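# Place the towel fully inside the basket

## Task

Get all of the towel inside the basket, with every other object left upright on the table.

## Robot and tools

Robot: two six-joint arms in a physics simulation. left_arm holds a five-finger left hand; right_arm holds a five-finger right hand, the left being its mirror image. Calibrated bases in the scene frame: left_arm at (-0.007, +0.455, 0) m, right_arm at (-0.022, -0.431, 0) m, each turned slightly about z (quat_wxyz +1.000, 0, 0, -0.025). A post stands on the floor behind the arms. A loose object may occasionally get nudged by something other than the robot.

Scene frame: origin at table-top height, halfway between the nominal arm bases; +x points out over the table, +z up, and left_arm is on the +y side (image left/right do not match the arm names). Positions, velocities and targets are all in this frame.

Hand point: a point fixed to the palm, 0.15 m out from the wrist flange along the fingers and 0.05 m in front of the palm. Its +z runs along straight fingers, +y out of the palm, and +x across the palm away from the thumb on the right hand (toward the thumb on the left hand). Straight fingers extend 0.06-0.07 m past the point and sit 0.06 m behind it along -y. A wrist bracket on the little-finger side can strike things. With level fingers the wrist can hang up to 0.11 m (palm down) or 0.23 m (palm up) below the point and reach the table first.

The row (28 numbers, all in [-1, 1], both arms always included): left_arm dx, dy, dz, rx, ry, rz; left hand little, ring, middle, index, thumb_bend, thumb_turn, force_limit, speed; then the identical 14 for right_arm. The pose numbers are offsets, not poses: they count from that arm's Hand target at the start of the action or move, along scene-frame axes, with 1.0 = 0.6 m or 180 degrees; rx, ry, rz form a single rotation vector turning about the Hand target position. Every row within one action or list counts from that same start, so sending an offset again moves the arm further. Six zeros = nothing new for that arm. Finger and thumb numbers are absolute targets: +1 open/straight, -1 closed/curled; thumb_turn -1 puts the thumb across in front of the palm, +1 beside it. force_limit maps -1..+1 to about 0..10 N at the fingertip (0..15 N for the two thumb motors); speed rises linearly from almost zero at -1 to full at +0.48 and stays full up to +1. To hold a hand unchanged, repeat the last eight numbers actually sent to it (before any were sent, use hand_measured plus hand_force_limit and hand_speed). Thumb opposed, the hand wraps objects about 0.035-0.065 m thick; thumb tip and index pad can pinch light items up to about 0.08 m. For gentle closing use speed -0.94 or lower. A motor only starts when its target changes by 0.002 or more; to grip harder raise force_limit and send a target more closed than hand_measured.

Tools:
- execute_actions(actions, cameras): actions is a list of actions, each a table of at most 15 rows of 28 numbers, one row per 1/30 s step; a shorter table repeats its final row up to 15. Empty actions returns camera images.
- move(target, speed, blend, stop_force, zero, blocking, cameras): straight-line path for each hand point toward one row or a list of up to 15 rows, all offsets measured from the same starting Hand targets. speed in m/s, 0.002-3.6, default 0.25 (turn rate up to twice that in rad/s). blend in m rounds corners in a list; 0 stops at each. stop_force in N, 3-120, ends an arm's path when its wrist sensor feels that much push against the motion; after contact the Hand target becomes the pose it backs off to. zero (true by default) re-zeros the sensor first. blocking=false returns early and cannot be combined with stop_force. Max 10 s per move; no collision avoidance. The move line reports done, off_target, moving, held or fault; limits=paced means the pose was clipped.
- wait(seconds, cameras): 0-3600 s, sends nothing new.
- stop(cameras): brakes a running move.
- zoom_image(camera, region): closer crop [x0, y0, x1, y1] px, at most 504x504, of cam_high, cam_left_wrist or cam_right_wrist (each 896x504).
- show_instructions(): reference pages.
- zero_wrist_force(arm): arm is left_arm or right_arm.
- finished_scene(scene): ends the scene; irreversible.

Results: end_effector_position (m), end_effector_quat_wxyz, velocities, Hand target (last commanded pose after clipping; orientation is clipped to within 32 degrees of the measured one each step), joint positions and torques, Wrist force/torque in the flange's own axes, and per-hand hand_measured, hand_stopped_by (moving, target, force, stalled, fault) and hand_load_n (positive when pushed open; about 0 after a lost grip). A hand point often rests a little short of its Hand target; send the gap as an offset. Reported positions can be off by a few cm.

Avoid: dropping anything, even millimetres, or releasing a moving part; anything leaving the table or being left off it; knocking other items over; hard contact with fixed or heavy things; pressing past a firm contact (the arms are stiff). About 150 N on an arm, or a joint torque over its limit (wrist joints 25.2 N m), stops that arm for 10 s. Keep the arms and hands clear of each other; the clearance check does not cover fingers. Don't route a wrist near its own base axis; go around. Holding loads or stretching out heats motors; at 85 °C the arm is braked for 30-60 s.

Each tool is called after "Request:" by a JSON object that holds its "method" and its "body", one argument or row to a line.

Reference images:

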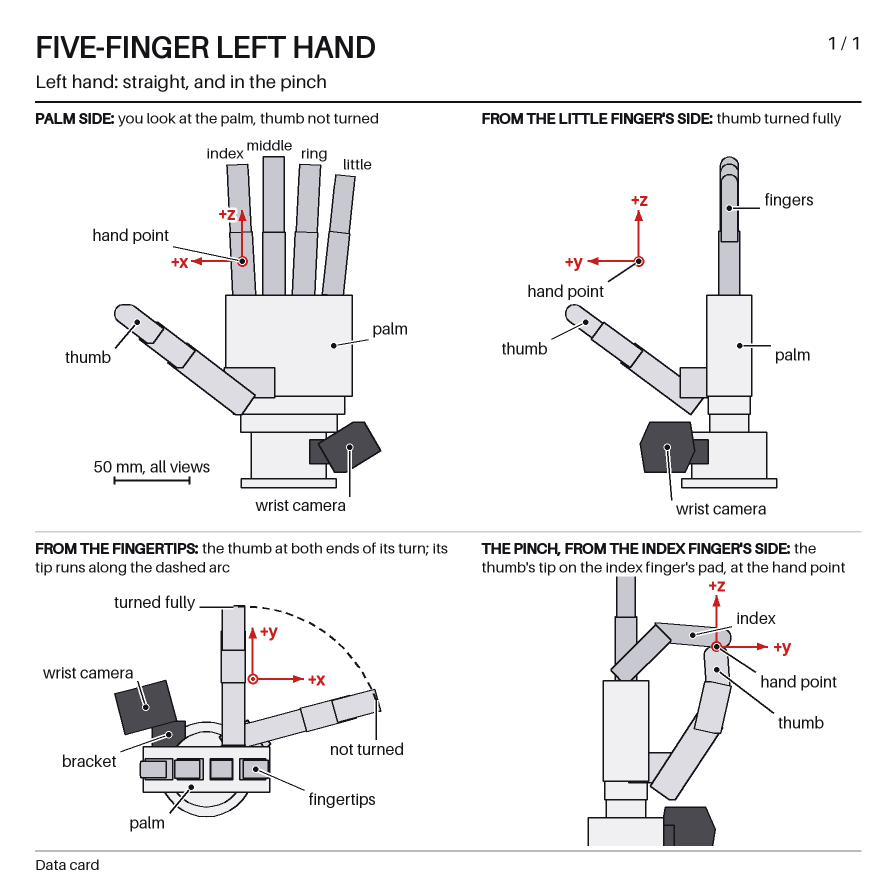

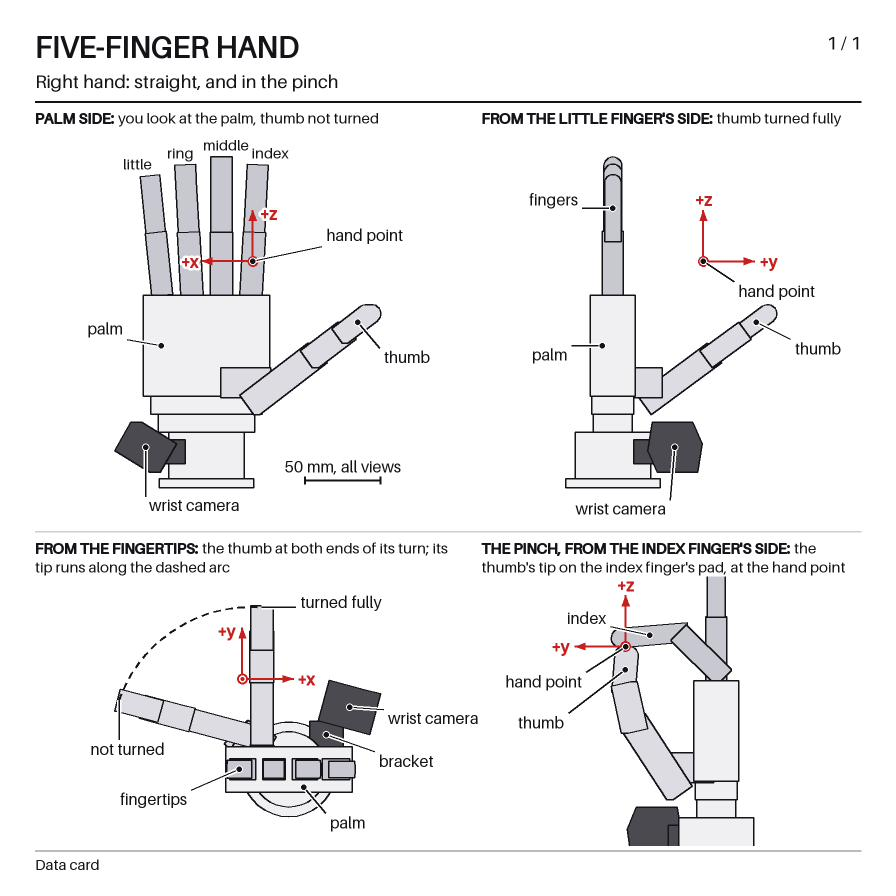

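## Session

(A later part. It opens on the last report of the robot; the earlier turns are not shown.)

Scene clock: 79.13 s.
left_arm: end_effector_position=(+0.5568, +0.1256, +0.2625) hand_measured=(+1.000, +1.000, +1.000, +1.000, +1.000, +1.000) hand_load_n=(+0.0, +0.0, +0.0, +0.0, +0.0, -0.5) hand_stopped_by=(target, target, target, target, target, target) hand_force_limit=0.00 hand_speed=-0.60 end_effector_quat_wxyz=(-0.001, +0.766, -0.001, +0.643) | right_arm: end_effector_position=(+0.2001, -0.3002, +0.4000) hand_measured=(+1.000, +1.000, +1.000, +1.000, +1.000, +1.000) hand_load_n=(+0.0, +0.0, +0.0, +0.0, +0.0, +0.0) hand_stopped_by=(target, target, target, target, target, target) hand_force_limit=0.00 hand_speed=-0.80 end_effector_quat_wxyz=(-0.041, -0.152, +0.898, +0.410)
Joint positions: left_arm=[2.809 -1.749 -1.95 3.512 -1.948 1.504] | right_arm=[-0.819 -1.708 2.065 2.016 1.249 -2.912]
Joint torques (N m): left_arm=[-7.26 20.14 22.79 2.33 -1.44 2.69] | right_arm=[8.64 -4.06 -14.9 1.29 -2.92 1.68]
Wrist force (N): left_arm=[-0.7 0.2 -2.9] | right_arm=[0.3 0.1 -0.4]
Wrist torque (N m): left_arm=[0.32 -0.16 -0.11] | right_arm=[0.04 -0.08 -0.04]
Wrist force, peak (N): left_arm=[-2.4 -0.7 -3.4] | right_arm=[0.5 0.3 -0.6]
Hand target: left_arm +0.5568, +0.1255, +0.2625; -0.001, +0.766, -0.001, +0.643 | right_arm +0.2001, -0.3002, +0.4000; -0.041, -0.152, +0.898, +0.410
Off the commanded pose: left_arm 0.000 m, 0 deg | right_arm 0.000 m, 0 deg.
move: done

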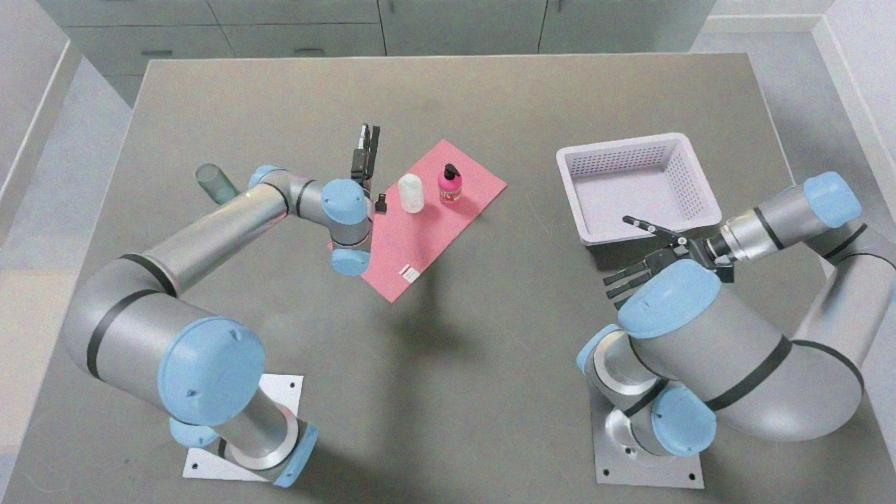

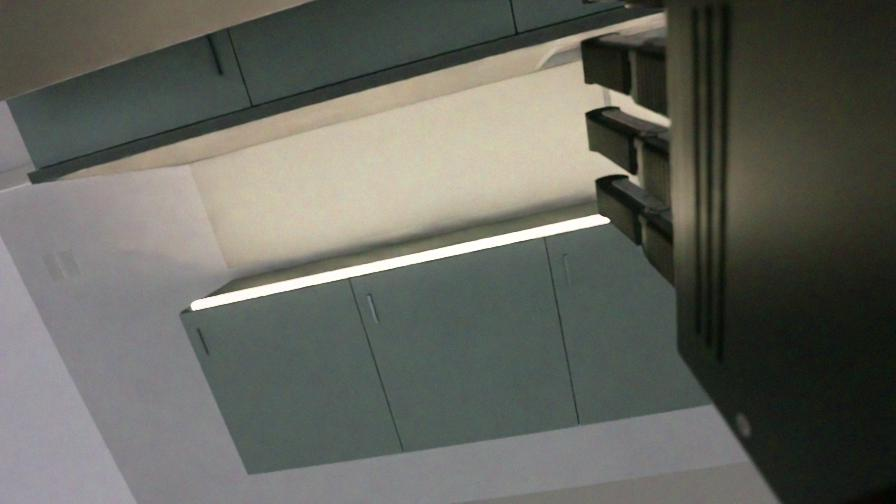

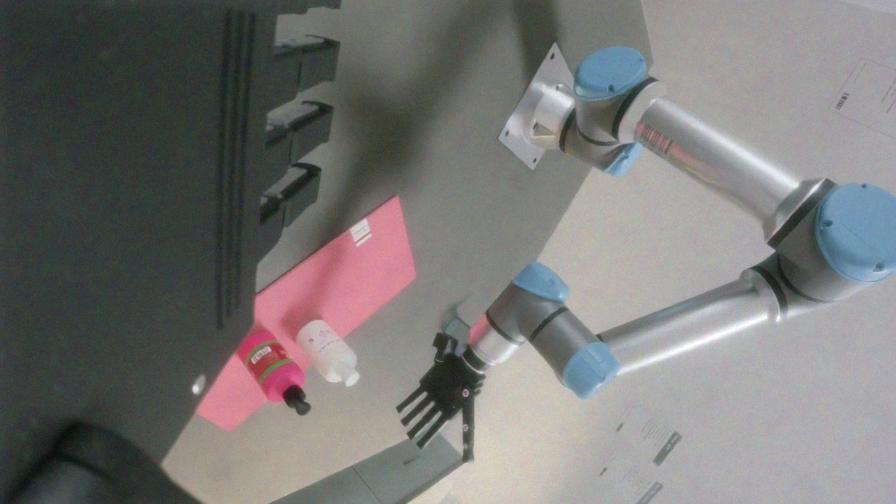

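Request:
{"method": "move", "body": {
  "target": [0,0,-0.262,0,0,0,1,1,1,1,1,1,0,-0.6,0,0,0,0,0,0,1,1,1,1,1,1,0,-0.8],
  "cameras": ["all"],
  "speed": 0.1,
  "stop_force": 6
}}

Request:
{"method": "zoom_image", "body": {
  "camera": "cam_high",
  "region": [300, 100, 552, 300]
}}

Scene clock: 82.23 s.
left_arm: end_effector_position=(+0.5568, +0.1255, +0.1053) hand_measured=(+1.000, +1.000, +1.000, +1.000, +1.000, +1.000) hand_load_n=(+0.0, +0.0, +0.0, +0.0, +0.0, +0.0) hand_stopped_by=(target, target, target, target, target, target) hand_force_limit=0.00 hand_speed=-0.60 end_effector_quat_wxyz=(-0.001, +0.766, -0.001, +0.643) | right_arm: end_effector_position=(+0.2001, -0.3002, +0.4000) hand_measured=(+1.000, +1.000, +1.000, +1.000, +1.000, +1.000) hand_load_n=(+0.0, +0.0, +0.0, +0.0, +0.0, +0.0) hand_stopped_by=(target, target, target, target, target, target) hand_force_limit=0.00 hand_speed=-0.80 end_effector_quat_wxyz=(-0.041, -0.152, +0.898, +0.410)
Joint positions: left_arm=[2.809 -2.035 -2.089 3.938 -1.948 1.504] | right_arm=[-0.819 -1.708 2.065 2.016 1.249 -2.912]
Joint torques (N m): left_arm=[1.73 29.04 24.52 2.19 0.94 2.59] | right_arm=[8.63 -3.8 -13.91 1.34 -2.95 1.71]
Wrist force (N): left_arm=[-1.0 0.2 -3.4] | right_arm=[0.4 0.1 -0.3]
Wrist torque (N m): left_arm=[0.36 -0.14 -0.11] | right_arm=[0.03 -0.09 -0.04]
Wrist force, peak (N): left_arm=[-1.9 0.3 -3.2] | right_arm=[0.4 0.1 -0.6]
Hand target: left_arm +0.5568, +0.1255, +0.1053; -0.001, +0.766, -0.001, +0.643 | right_arm +0.2001, -0.3002, +0.4000; -0.041, -0.152, +0.898, +0.410
Off the commanded pose: left_arm 0.000 m, 0 deg | right_arm 0.000 m, 0 deg.
move: done

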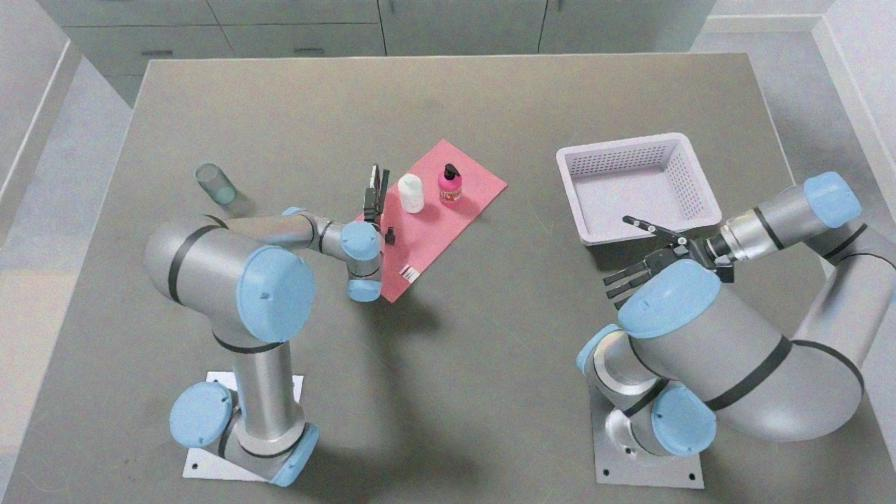

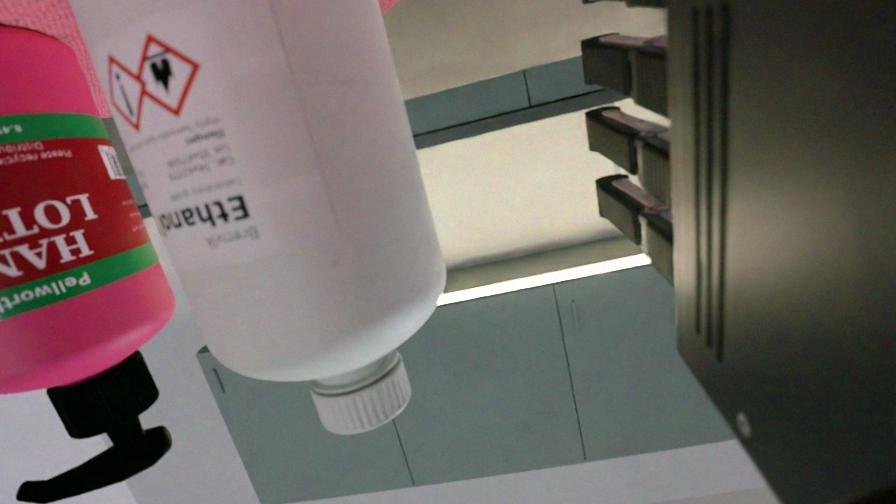

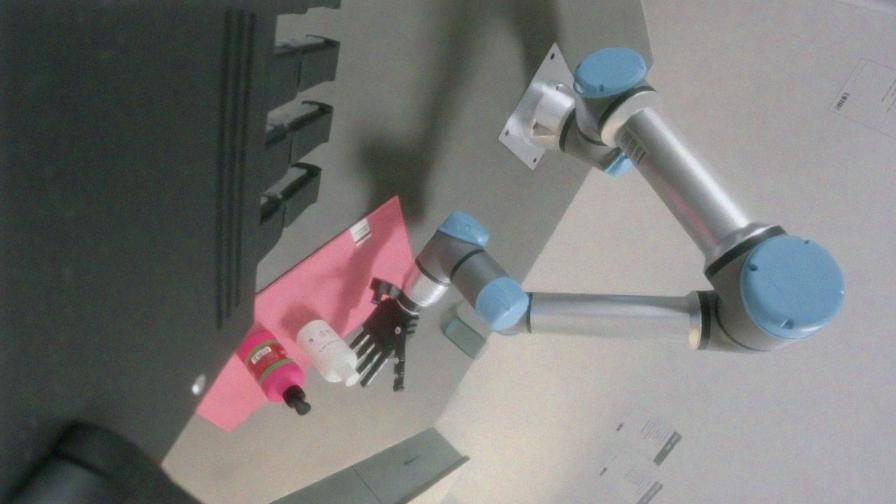

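Scaled by 2.000 from the camera's image (finer frame: 1280x720).

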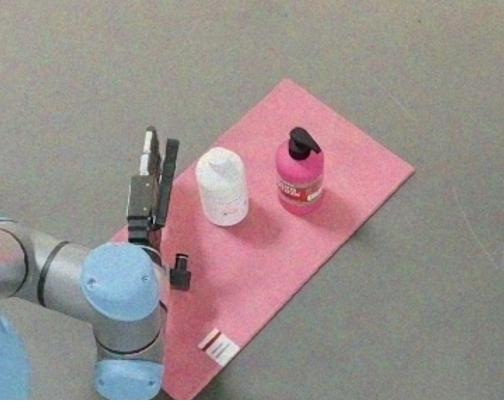

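Request:
{"method": "move", "body": {
  "target": [-0.008,-0.059,0,0,0,0,1,1,1,1,1,1,0,-0.6,0,0,0,0,0,0,1,1,1,1,1,1,0,-0.8],
  "cameras": [],
  "speed": 0.05,
  "stop_force": 4
}}

Request:
{"method": "move", "body": {
  "target": [0,0,0,0,0,0,1,1,1,1,1,-1,0,-0.6,0,0,0,0,0,0,1,1,1,1,1,1,0,-0.8],
  "cameras": ["all"]
}}

Request:
{"method": "zoom_image", "body": {
  "camera": "cam_high",
  "region": [300, 100, 552, 300]
}}

Scene clock: 84.63 s.
left_arm: end_effector_position=(+0.5520, +0.0901, +0.1053) hand_measured=(+1.000, +1.000, +1.000, +1.000, +1.000, +1.000) hand_load_n=(+0.0, +0.0, +0.0, +0.0, +0.0, -0.5) hand_stopped_by=(target, target, target, target, target, target) hand_force_limit=0.00 hand_speed=-0.60 end_effector_quat_wxyz=(-0.001, +0.766, -0.001, +0.643) | right_arm: end_effector_position=(+0.2001, -0.3002, +0.4000) hand_measured=(+1.000, +1.000, +1.000, +1.000, +1.000, +1.000) hand_load_n=(+0.0, +0.0, +0.0, +0.0, +0.0, +0.0) hand_stopped_by=(target, target, target, target, target, target) hand_force_limit=0.00 hand_speed=-0.80 end_effector_quat_wxyz=(-0.041, -0.152, +0.898, +0.410)
Joint positions: left_arm=[2.723 -2.069 -2.025 3.901 -2.032 1.486] | right_arm=[-0.819 -1.708 2.065 2.016 1.249 -2.912]
Joint torques (N m): left_arm=[7.61 42.33 2.89 2.42 -0.79 2.41] | right_arm=[8.46 -4.31 -14.14 1.36 -2.9 1.78]
Wrist force (N): left_arm=[-0.3 0.1 -3.4] | right_arm=[0.5 0.2 -0.4]
Wrist torque (N m): left_arm=[0.36 -0.26 -0.03] | right_arm=[0.05 -0.10 -0.03]
Wrist force, peak (N): left_arm=[-0.6 0.5 -3.6] | right_arm=[0.5 0.1 -0.6]
Hand target: left_arm +0.5520, +0.0901, +0.1053; -0.001, +0.766, -0.001, +0.643 | right_arm +0.2001, -0.3002, +0.4000; -0.041, -0.152, +0.898, +0.410
Off the commanded pose: left_arm 0.000 m, 0 deg | right_arm 0.000 m, 0 deg.
move: done

Scene clock: 87.50 s.
left_arm: end_effector_position=(+0.5520, +0.0901, +0.1053) hand_measured=(+1.000, +1.000, +1.000, +1.000, +1.000, -1.000) hand_load_n=(+0.0, +0.0, +0.0, +0.0, +0.0, -0.5) hand_stopped_by=(target, target, target, target, target, target) hand_force_limit=0.00 hand_speed=-0.60 end_effector_quat_wxyz=(-0.001, +0.766, -0.001, +0.643) | right_arm: end_effector_position=(+0.2001, -0.3002, +0.4000) hand_measured=(+1.000, +1.000, +1.000, +1.000, +1.000, +1.000) hand_load_n=(+0.0, +0.0, +0.0, +0.0, +0.0, +0.0) hand_stopped_by=(target, target, target, target, target, target) hand_force_limit=0.00 hand_speed=-0.80 end_effector_quat_wxyz=(-0.041, -0.152, +0.898, +0.410)
Joint positions: left_arm=[2.723 -2.069 -2.025 3.901 -2.032 1.486] | right_arm=[-0.819 -1.708 2.065 2.016 1.249 -2.912]
Joint torques (N m): left_arm=[7.75 42.28 4.31 2.03 -1.14 2.42] | right_arm=[8.4 -4.14 -13.24 1.31 -3 1.79]
Wrist force (N): left_arm=[-0.7 0.1 -3.3] | right_arm=[0.3 0.1 -0.4]
Wrist torque (N m): left_arm=[0.36 -0.20 -0.05] | right_arm=[0.04 -0.08 -0.04]
Wrist force, peak (N): left_arm=[-0.5 0.2 -3.6] | right_arm=[0.6 0.2 -0.5]
Hand target: left_arm +0.5520, +0.0901, +0.1053; -0.001, +0.766, -0.001, +0.643 | right_arm +0.2001, -0.3002, +0.4000; -0.041, -0.152, +0.898, +0.410
Off the commanded pose: left_arm 0.000 m, 0 deg | right_arm 0.000 m, 0 deg.
move: done

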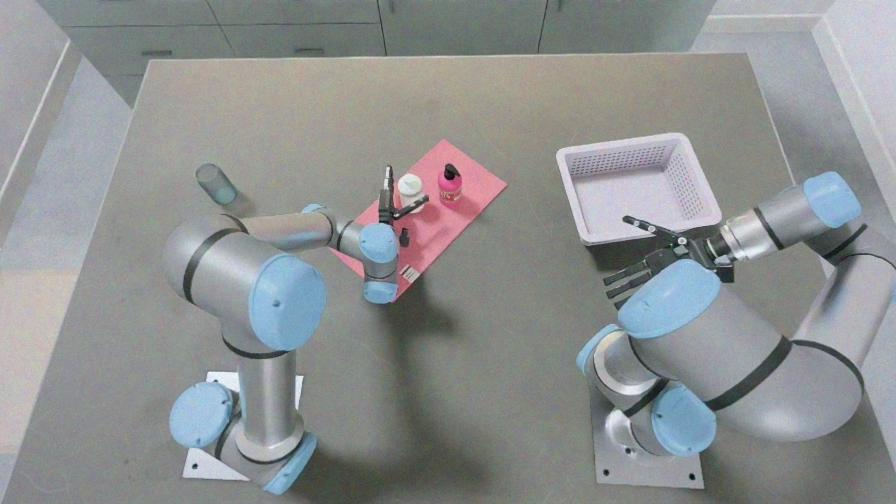

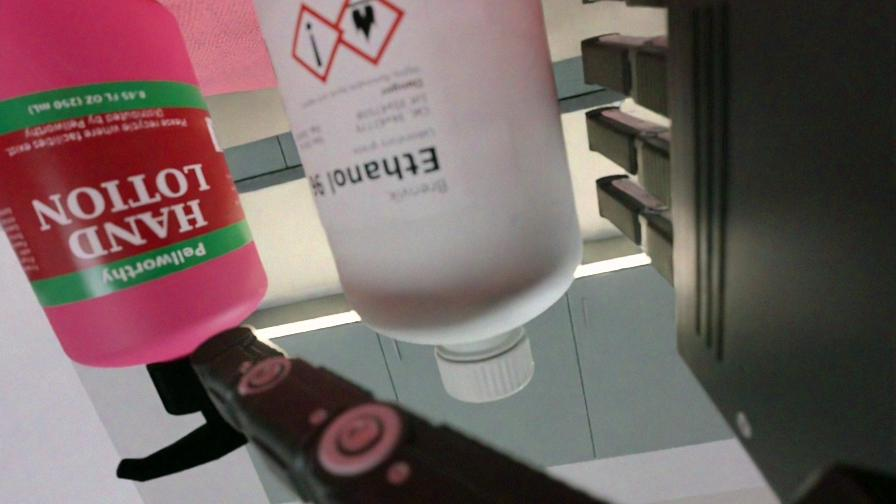

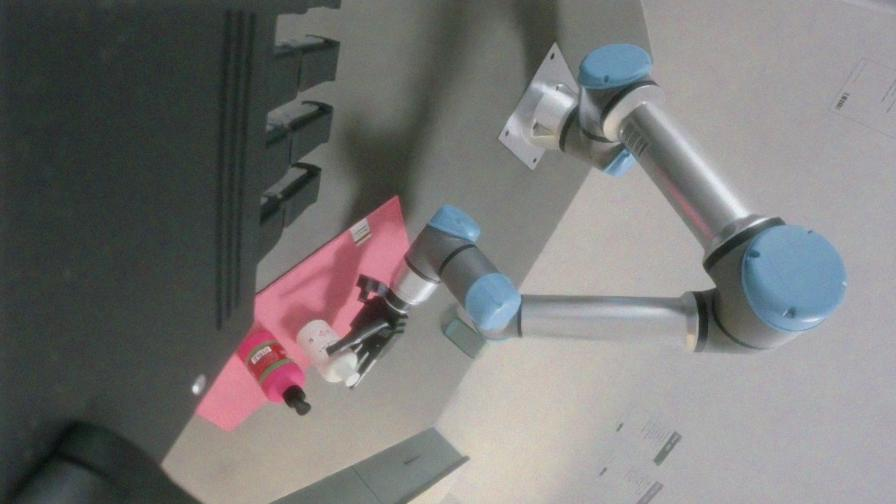

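Scaled by 2.000 from the camera's image (finer frame: 1280x720).

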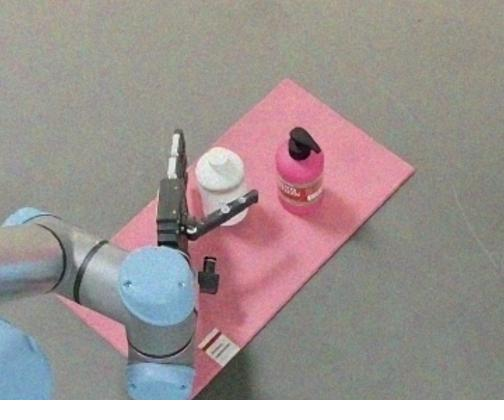

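Request:
{"method": "move", "body": {
  "target": [0,0,-0.0117,0,0,0,1,1,1,1,1,-1,0,-0.6,0,0,0,0,0,0,1,1,1,1,1,1,0,-0.8],
  "cameras": [],
  "speed": 0.03,
  "stop_force": 4
}}

Request:
{"method": "move", "body": {
  "target": [0,0,0,0,0,0,-0.6,-0.6,-0.6,-0.6,-0.6,-1,-0.4,-0.9,0,0,0,0,0,0,1,1,1,1,1,1,0,-0.8],
  "cameras": ["all"]
}}

Request:
{"method": "zoom_image", "body": {
  "camera": "cam_high",
  "region": [300, 100, 552, 300]
}}

Scene clock: 89.87 s.
left_arm: end_effector_position=(+0.5520, +0.0901, +0.0982) hand_measured=(+1.000, +1.000, +1.000, +1.000, +1.000, -1.000) hand_load_n=(+0.0, +0.0, +0.0, +0.0, +0.0, +0.0) hand_stopped_by=(target, target, target, target, target, target) hand_force_limit=0.00 hand_speed=-0.60 end_effector_quat_wxyz=(-0.001, +0.766, -0.001, +0.643) | right_arm: end_effector_position=(+0.2001, -0.3002, +0.4000) hand_measured=(+1.000, +1.000, +1.000, +1.000, +1.000, +1.000) hand_load_n=(+0.0, +0.0, +0.0, +0.0, +0.0, +0.0) hand_stopped_by=(target, target, target, target, target, target) hand_force_limit=0.00 hand_speed=-0.80 end_effector_quat_wxyz=(-0.041, -0.152, +0.898, +0.410)
Joint positions: left_arm=[2.723 -2.085 -2.027 3.918 -2.032 1.486] | right_arm=[-0.819 -1.708 2.065 2.016 1.249 -2.912]
Joint torques (N m): left_arm=[7.1 42.54 16.47 -0.35 -1.12 2.05] | right_arm=[8.66 -4.16 -12.28 1.29 -3.03 1.78]
Wrist force (N): left_arm=[-0.7 0.1 -3.0] | right_arm=[0.3 0.0 -0.4]
Wrist torque (N m): left_arm=[0.35 -0.20 -0.04] | right_arm=[0.03 -0.07 -0.05]
Wrist force, peak (N): left_arm=[-0.8 0.1 -3.4] | right_arm=[0.5 0.2 -0.6]
Hand target: left_arm +0.5520, +0.0901, +0.0983; -0.001, +0.766, -0.001, +0.643 | right_arm +0.2001, -0.3002, +0.4000; -0.041, -0.152, +0.898, +0.410
Off the commanded pose: left_arm 0.000 m, 0 deg | right_arm 0.000 m, 0 deg.
move: done

Scene clock: 92.73 s.
left_arm: end_effector_position=(+0.5520, +0.0901, +0.0983) hand_measured=(+0.284, +0.302, +0.284, +0.276, +0.646, -1.000) hand_load_n=(+2.5, +0.0, +2.5, +4.5, +11.5, +2.5) hand_stopped_by=(force, force, force, force, force, target) hand_force_limit=-0.40 hand_speed=-0.90 end_effector_quat_wxyz=(-0.001, +0.766, -0.001, +0.643) | right_arm: end_effector_position=(+0.2001, -0.3002, +0.4000) hand_measured=(+1.000, +1.000, +1.000, +1.000, +1.000, +1.000) hand_load_n=(+0.0, +0.0, +0.0, +0.0, -0.5, +0.0) hand_stopped_by=(target, target, target, target, target, target) hand_force_limit=0.00 hand_speed=-0.80 end_effector_quat_wxyz=(-0.041, -0.152, +0.898, +0.410)
Joint positions: left_arm=[2.723 -2.085 -2.027 3.918 -2.032 1.486] | right_arm=[-0.819 -1.708 2.065 2.016 1.249 -2.912]
Joint torques (N m): left_arm=[7.66 42.56 21.11 0.1 -0.56 2.07] | right_arm=[8.64 -4.87 -12.13 1.25 -2.96 1.83]
Wrist force (N): left_arm=[-0.4 0.0 -3.3] | right_arm=[0.4 0.1 -0.5]
Wrist torque (N m): left_arm=[0.35 -0.22 -0.02] | right_arm=[0.04 -0.09 -0.04]
Wrist force, peak (N): left_arm=[-0.7 0.3 -3.5] | right_arm=[0.4 0.2 -0.7]
Hand target: left_arm +0.5520, +0.0901, +0.0983; -0.001, +0.766, -0.001, +0.643 | right_arm +0.2001, -0.3002, +0.4000; -0.041, -0.152, +0.898, +0.410
Off the commanded pose: left_arm 0.000 m, 0 deg | right_arm 0.000 m, 0 deg.
move: done

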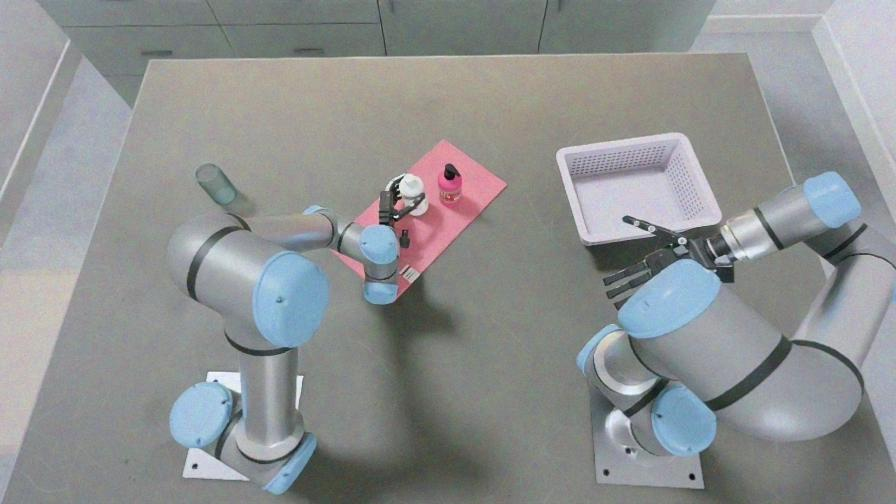

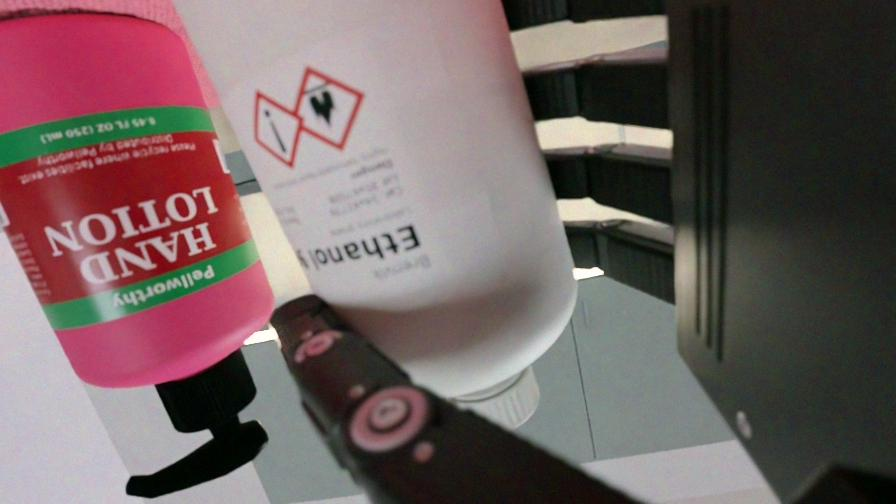

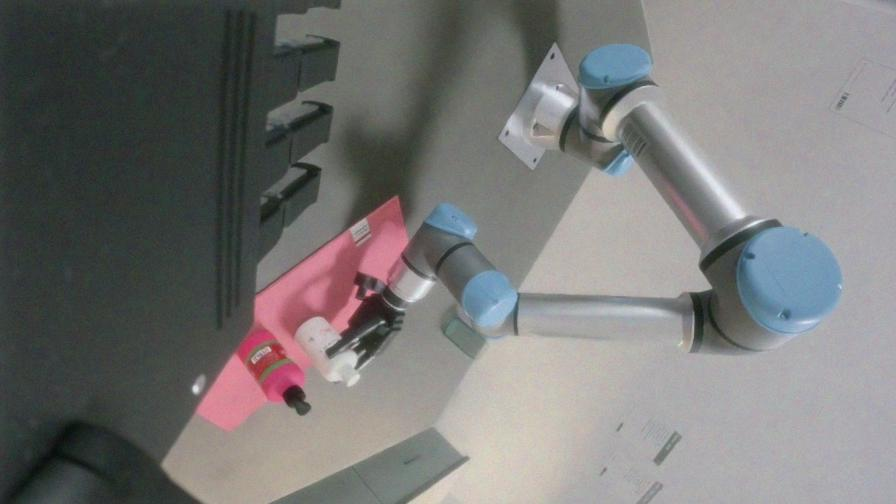

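Scaled by 2.000 from the camera's image (finer frame: 1280x720).

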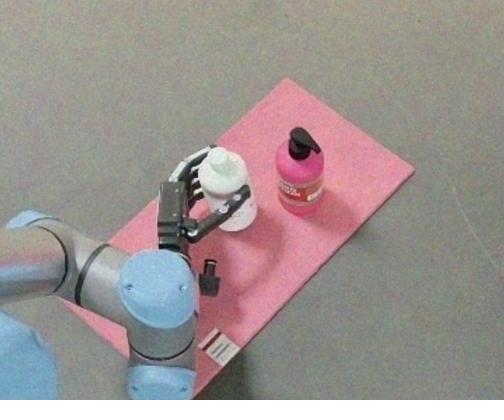

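Request:
{"method": "move", "body": {
  "target": [0,0,0.05,0,0,0,-0.6,-0.6,-0.6,-0.6,-0.6,-1,-0.4,-0.9,0,0,0,0,0,0,1,1,1,1,1,1,0,-0.8],
  "cameras": ["all"],
  "speed": 0.03
}}

Request:
{"method": "zoom_image", "body": {
  "camera": "cam_high",
  "region": [300, 100, 552, 300]
}}

Request:
{"method": "zoom_image", "body": {
  "camera": "cam_right_wrist",
  "region": [240, 240, 440, 440]
}}

Scene clock: 94.60 s.
left_arm: end_effector_position=(+0.5520, +0.0901, +0.1285) hand_measured=(+0.284, +0.302, +0.284, +0.276, +0.646, -1.000) hand_load_n=(+2.5, +0.0, +2.5, +4.0, +10.5, +2.5) hand_stopped_by=(force, force, force, force, force, target) hand_force_limit=-0.40 hand_speed=-0.90 end_effector_quat_wxyz=(-0.001, +0.766, -0.001, +0.643) end_effector_velocity=(+0.000, -0.001, -0.002) end_effector_angular_velocity=(+0.000, -0.002, -0.001) | right_arm: end_effector_position=(+0.2001, -0.3002, +0.4000) hand_measured=(+1.000, +1.000, +1.000, +1.000, +1.000, +1.000) hand_load_n=(+0.0, +0.0, +0.0, +0.0, +0.0, +0.0) hand_stopped_by=(target, target, target, target, target, target) hand_force_limit=0.00 hand_speed=-0.80 end_effector_quat_wxyz=(-0.041, -0.152, +0.898, +0.410)
Joint positions: left_arm=[2.723 -2.021 -2.015 3.843 -2.032 1.486] | right_arm=[-0.819 -1.708 2.065 2.016 1.249 -2.912]
Joint velocities: left_arm=[-0.001 -0.004 0 0.007 0 0] | right_arm=[within noise]
Joint torques (N m): left_arm=[7.46 20.98 15.64 1.97 0.05 2.2] | right_arm=[8.36 -4.34 -12.21 1.33 -2.97 1.83]
Wrist force (N): left_arm=[-1.5 0.1 -3.1] | right_arm=[0.4 0.2 -0.4]
Wrist torque (N m): left_arm=[0.33 -0.13 -0.07] | right_arm=[0.06 -0.09 -0.03]
Wrist force, peak (N): left_arm=[-1.0 0.5 -3.5] | right_arm=[0.6 0.2 -0.6]
Hand target: left_arm +0.5520, +0.0901, +0.1283; -0.001, +0.766, -0.001, +0.643 | right_arm +0.2001, -0.3002, +0.4000; -0.041, -0.152, +0.898, +0.410
Off the commanded pose: left_arm 0.000 m, 0 deg | right_arm 0.000 m, 0 deg.
move: done

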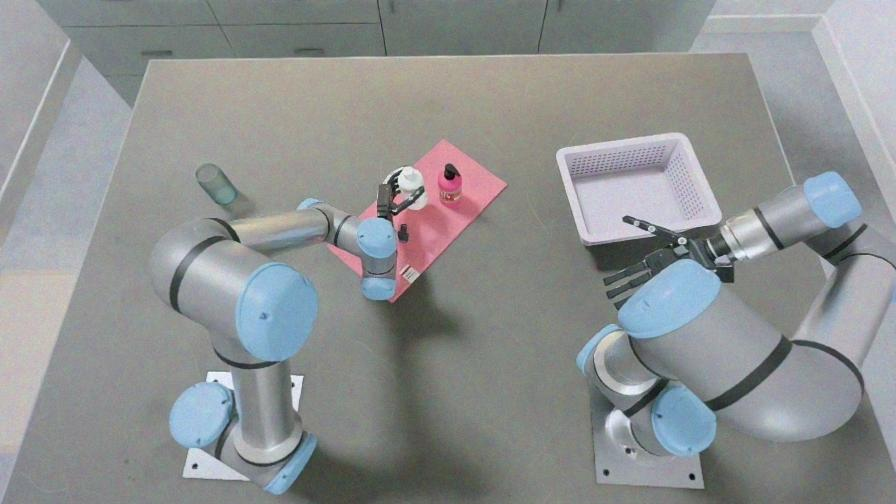

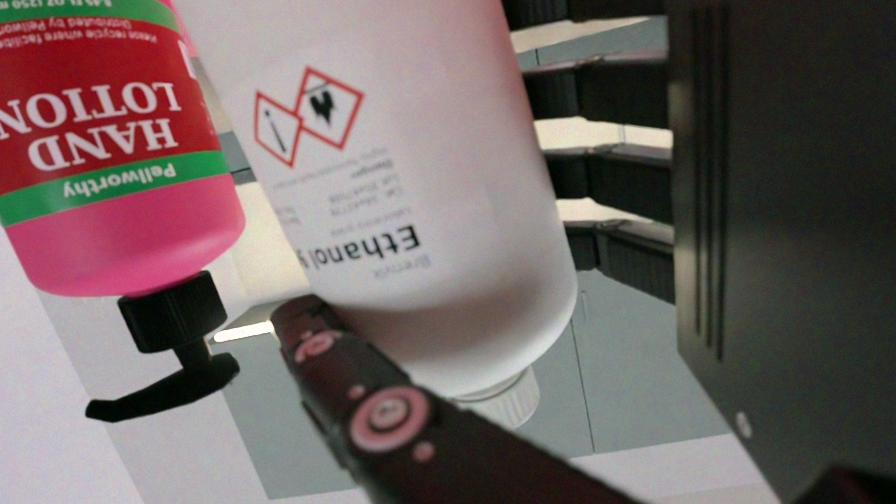

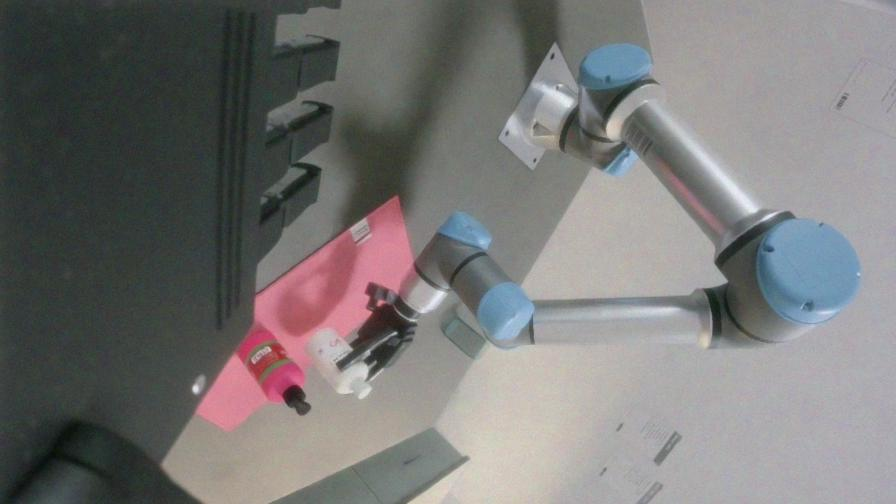

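Scaled by 2.000 from the camera's image (finer frame: 1280x720).

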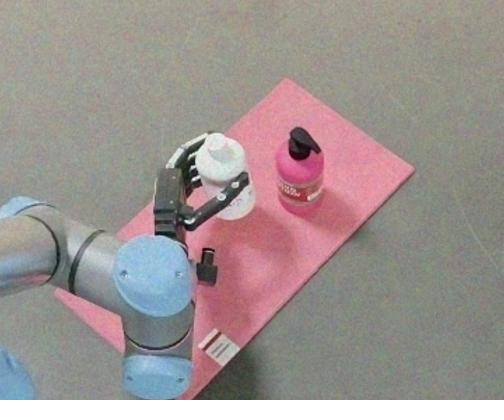

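Scaled by 2.520 from the camera's image (finer frame: 1280x720).

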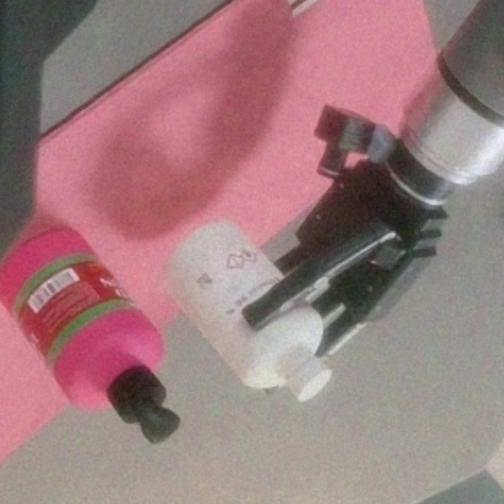

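Request:
{"method": "move", "body": {
  "target": [
    [0,0,0.117,0,0,0,-0.6,-0.6,-0.6,-0.6,-0.6,-1,-0.4,-0.9,0,0,0,0,0,0,1,1,1,1,1,1,0,-0.8],
    [0.28,0.6165,0.117,0,0,0,-0.6,-0.6,-0.6,-0.6,-0.6,-1,-0.4,-0.9,0,0,0,0,0,0,1,1,1,1,1,1,0,-0.8],
    [0.28,0.6165,-0.025,0,0,0,-0.6,-0.6,-0.6,-0.6,-0.6,-1,-0.4,-0.9,0,0,0,0,0,0,1,1,1,1,1,1,0,-0.8]
  ],
  "cameras": ["all"],
  "speed": [0.1,0.15,0.1],
  "blend": [0.03,0.03,0]
}}

Request:
{"method": "move", "body": {
  "target": [0,0,-0.045,0,0,0,-0.6,-0.6,-0.6,-0.6,-0.6,-1,-0.4,-0.9,0,0,0,0,0,0,1,1,1,1,1,1,0,-0.8],
  "cameras": ["all"],
  "speed": 0.01,
  "stop_force": 4
}}

Scene clock: 100.83 s.
left_arm: end_effector_position=(+0.7200, +0.4600, +0.1132) hand_measured=(+0.284, +0.302, +0.284, +0.276, +0.646, -1.000) hand_load_n=(+3.0, +0.0, +2.5, +4.0, +11.0, +2.5) hand_stopped_by=(force, force, force, force, force, target) hand_force_limit=-0.40 hand_speed=-0.90 end_effector_quat_wxyz=(-0.001, +0.766, -0.001, +0.643) | right_arm: end_effector_position=(+0.2001, -0.3002, +0.4000) hand_measured=(+1.000, +1.000, +1.000, +1.000, +1.000, +1.000) hand_load_n=(+0.0, +0.0, +0.0, +0.0, +0.0, +0.0) hand_stopped_by=(target, target, target, target, target, target) hand_force_limit=0.00 hand_speed=-0.80 end_effector_quat_wxyz=(-0.041, -0.152, +0.898, +0.410)
Joint positions: left_arm=[3.61 -2.129 -1.879 3.819 -1.159 1.649] | right_arm=[-0.819 -1.708 2.065 2.016 1.249 -2.912]
Joint torques (N m): left_arm=[-6.15 38.31 26.61 1.19 -1.27 -2.39] | right_arm=[8.67 -4.38 -11.68 1.19 -2.95 1.83]
Wrist force (N): left_arm=[-1.6 0.0 -3.1] | right_arm=[0.2 0.0 -0.5]
Wrist torque (N m): left_arm=[0.30 -0.03 -0.08] | right_arm=[0.03 -0.05 -0.05]
Wrist force, peak (N): left_arm=[-2.5 0.2 -3.3] | right_arm=[0.3 0.2 -0.7]
Hand target: left_arm +0.7200, +0.4600, +0.1133; -0.001, +0.766, -0.001, +0.643 | right_arm +0.2001, -0.3002, +0.4000; -0.041, -0.152, +0.898, +0.410
Off the commanded pose: left_arm 0.000 m, 0 deg | right_arm 0.000 m, 0 deg.
move: done

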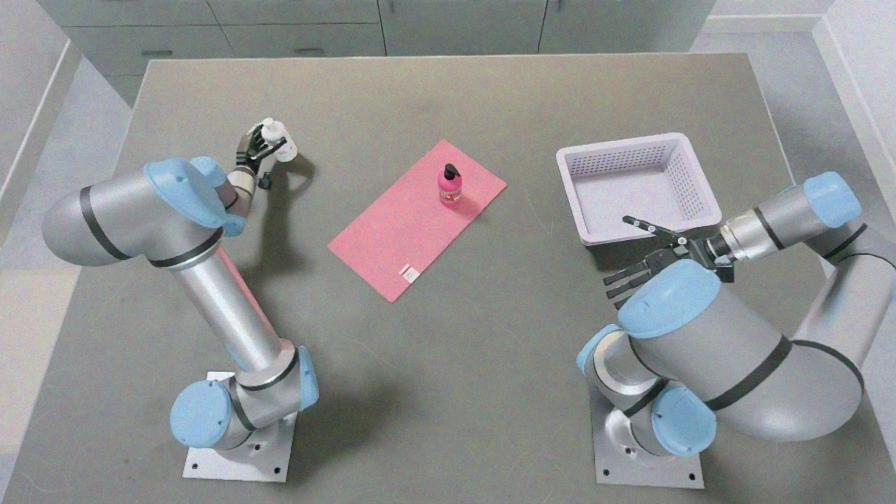

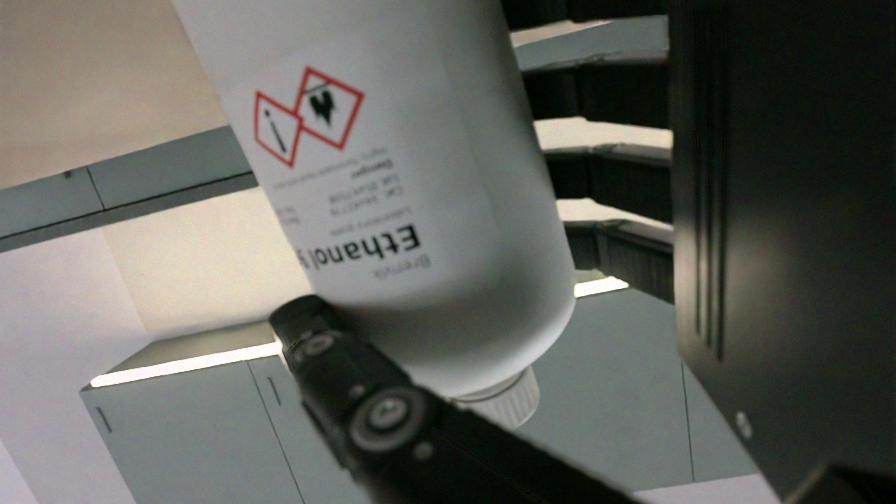

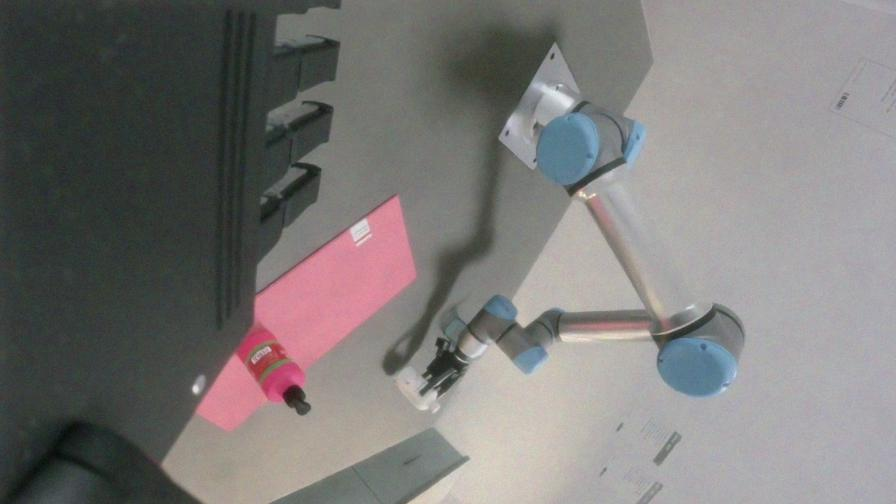

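Scene clock: 104.10 s.
left_arm: end_effector_position=(+0.7200, +0.4600, +0.0932) hand_measured=(+0.284, +0.302, +0.284, +0.276, +0.646, -1.000) hand_load_n=(+2.5, +0.0, +2.0, +4.0, +11.0, +3.5) hand_stopped_by=(force, force, force, force, force, target) hand_force_limit=-0.40 hand_speed=-0.90 end_effector_quat_wxyz=(-0.001, +0.766, -0.001, +0.643) | right_arm: end_effector_position=(+0.2001, -0.3002, +0.4000) hand_measured=(+1.000, +1.000, +1.000, +1.000, +1.000, +1.000) hand_load_n=(+0.0, +0.0, +0.0, +0.0, +0.0, +0.0) hand_stopped_by=(target, target, target, target, target, target) hand_force_limit=0.00 hand_speed=-0.80 end_effector_quat_wxyz=(-0.041, -0.152, +0.898, +0.410)
Joint positions: left_arm=[3.61 -2.168 -1.885 3.864 -1.159 1.649] | right_arm=[-0.819 -1.708 2.065 2.016 1.249 -2.912]
Joint torques (N m): left_arm=[0.64 44.25 21.58 0.81 0.31 -1.34] | right_arm=[8.45 -4.41 -12.11 1.3 -2.96 1.84]
Wrist force (N): left_arm=[0.9 0.1 -3.4] | right_arm=[0.2 0.3 -0.2]
Wrist torque (N m): left_arm=[0.33 -0.07 -0.06] | right_arm=[0.05 -0.07 -0.04]
Wrist force, peak (N): left_arm=[6.1 0.4 -4.0] | right_arm=[0.4 0.3 -0.7]
Hand target: left_arm +0.7200, +0.4600, +0.0932; -0.001, +0.766, -0.001, +0.643 (not the last commanded pose) | right_arm +0.2001, -0.3002, +0.4000; -0.041, -0.152, +0.898, +0.410
Off the commanded pose: left_arm 0.007 m, 0 deg | right_arm 0.000 m, 0 deg.
move: contact (left_arm)

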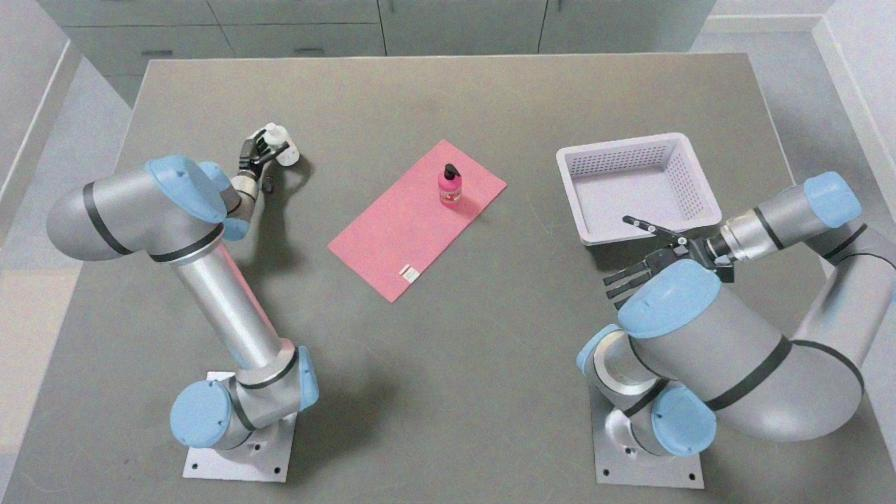

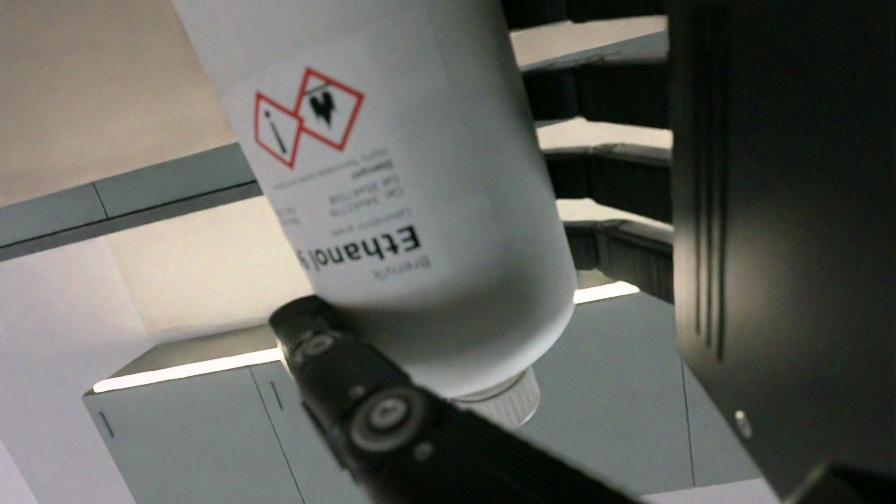

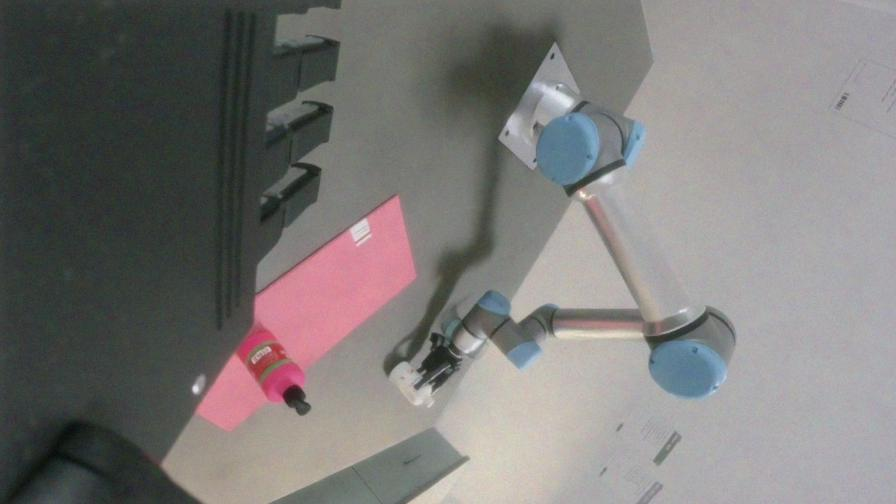

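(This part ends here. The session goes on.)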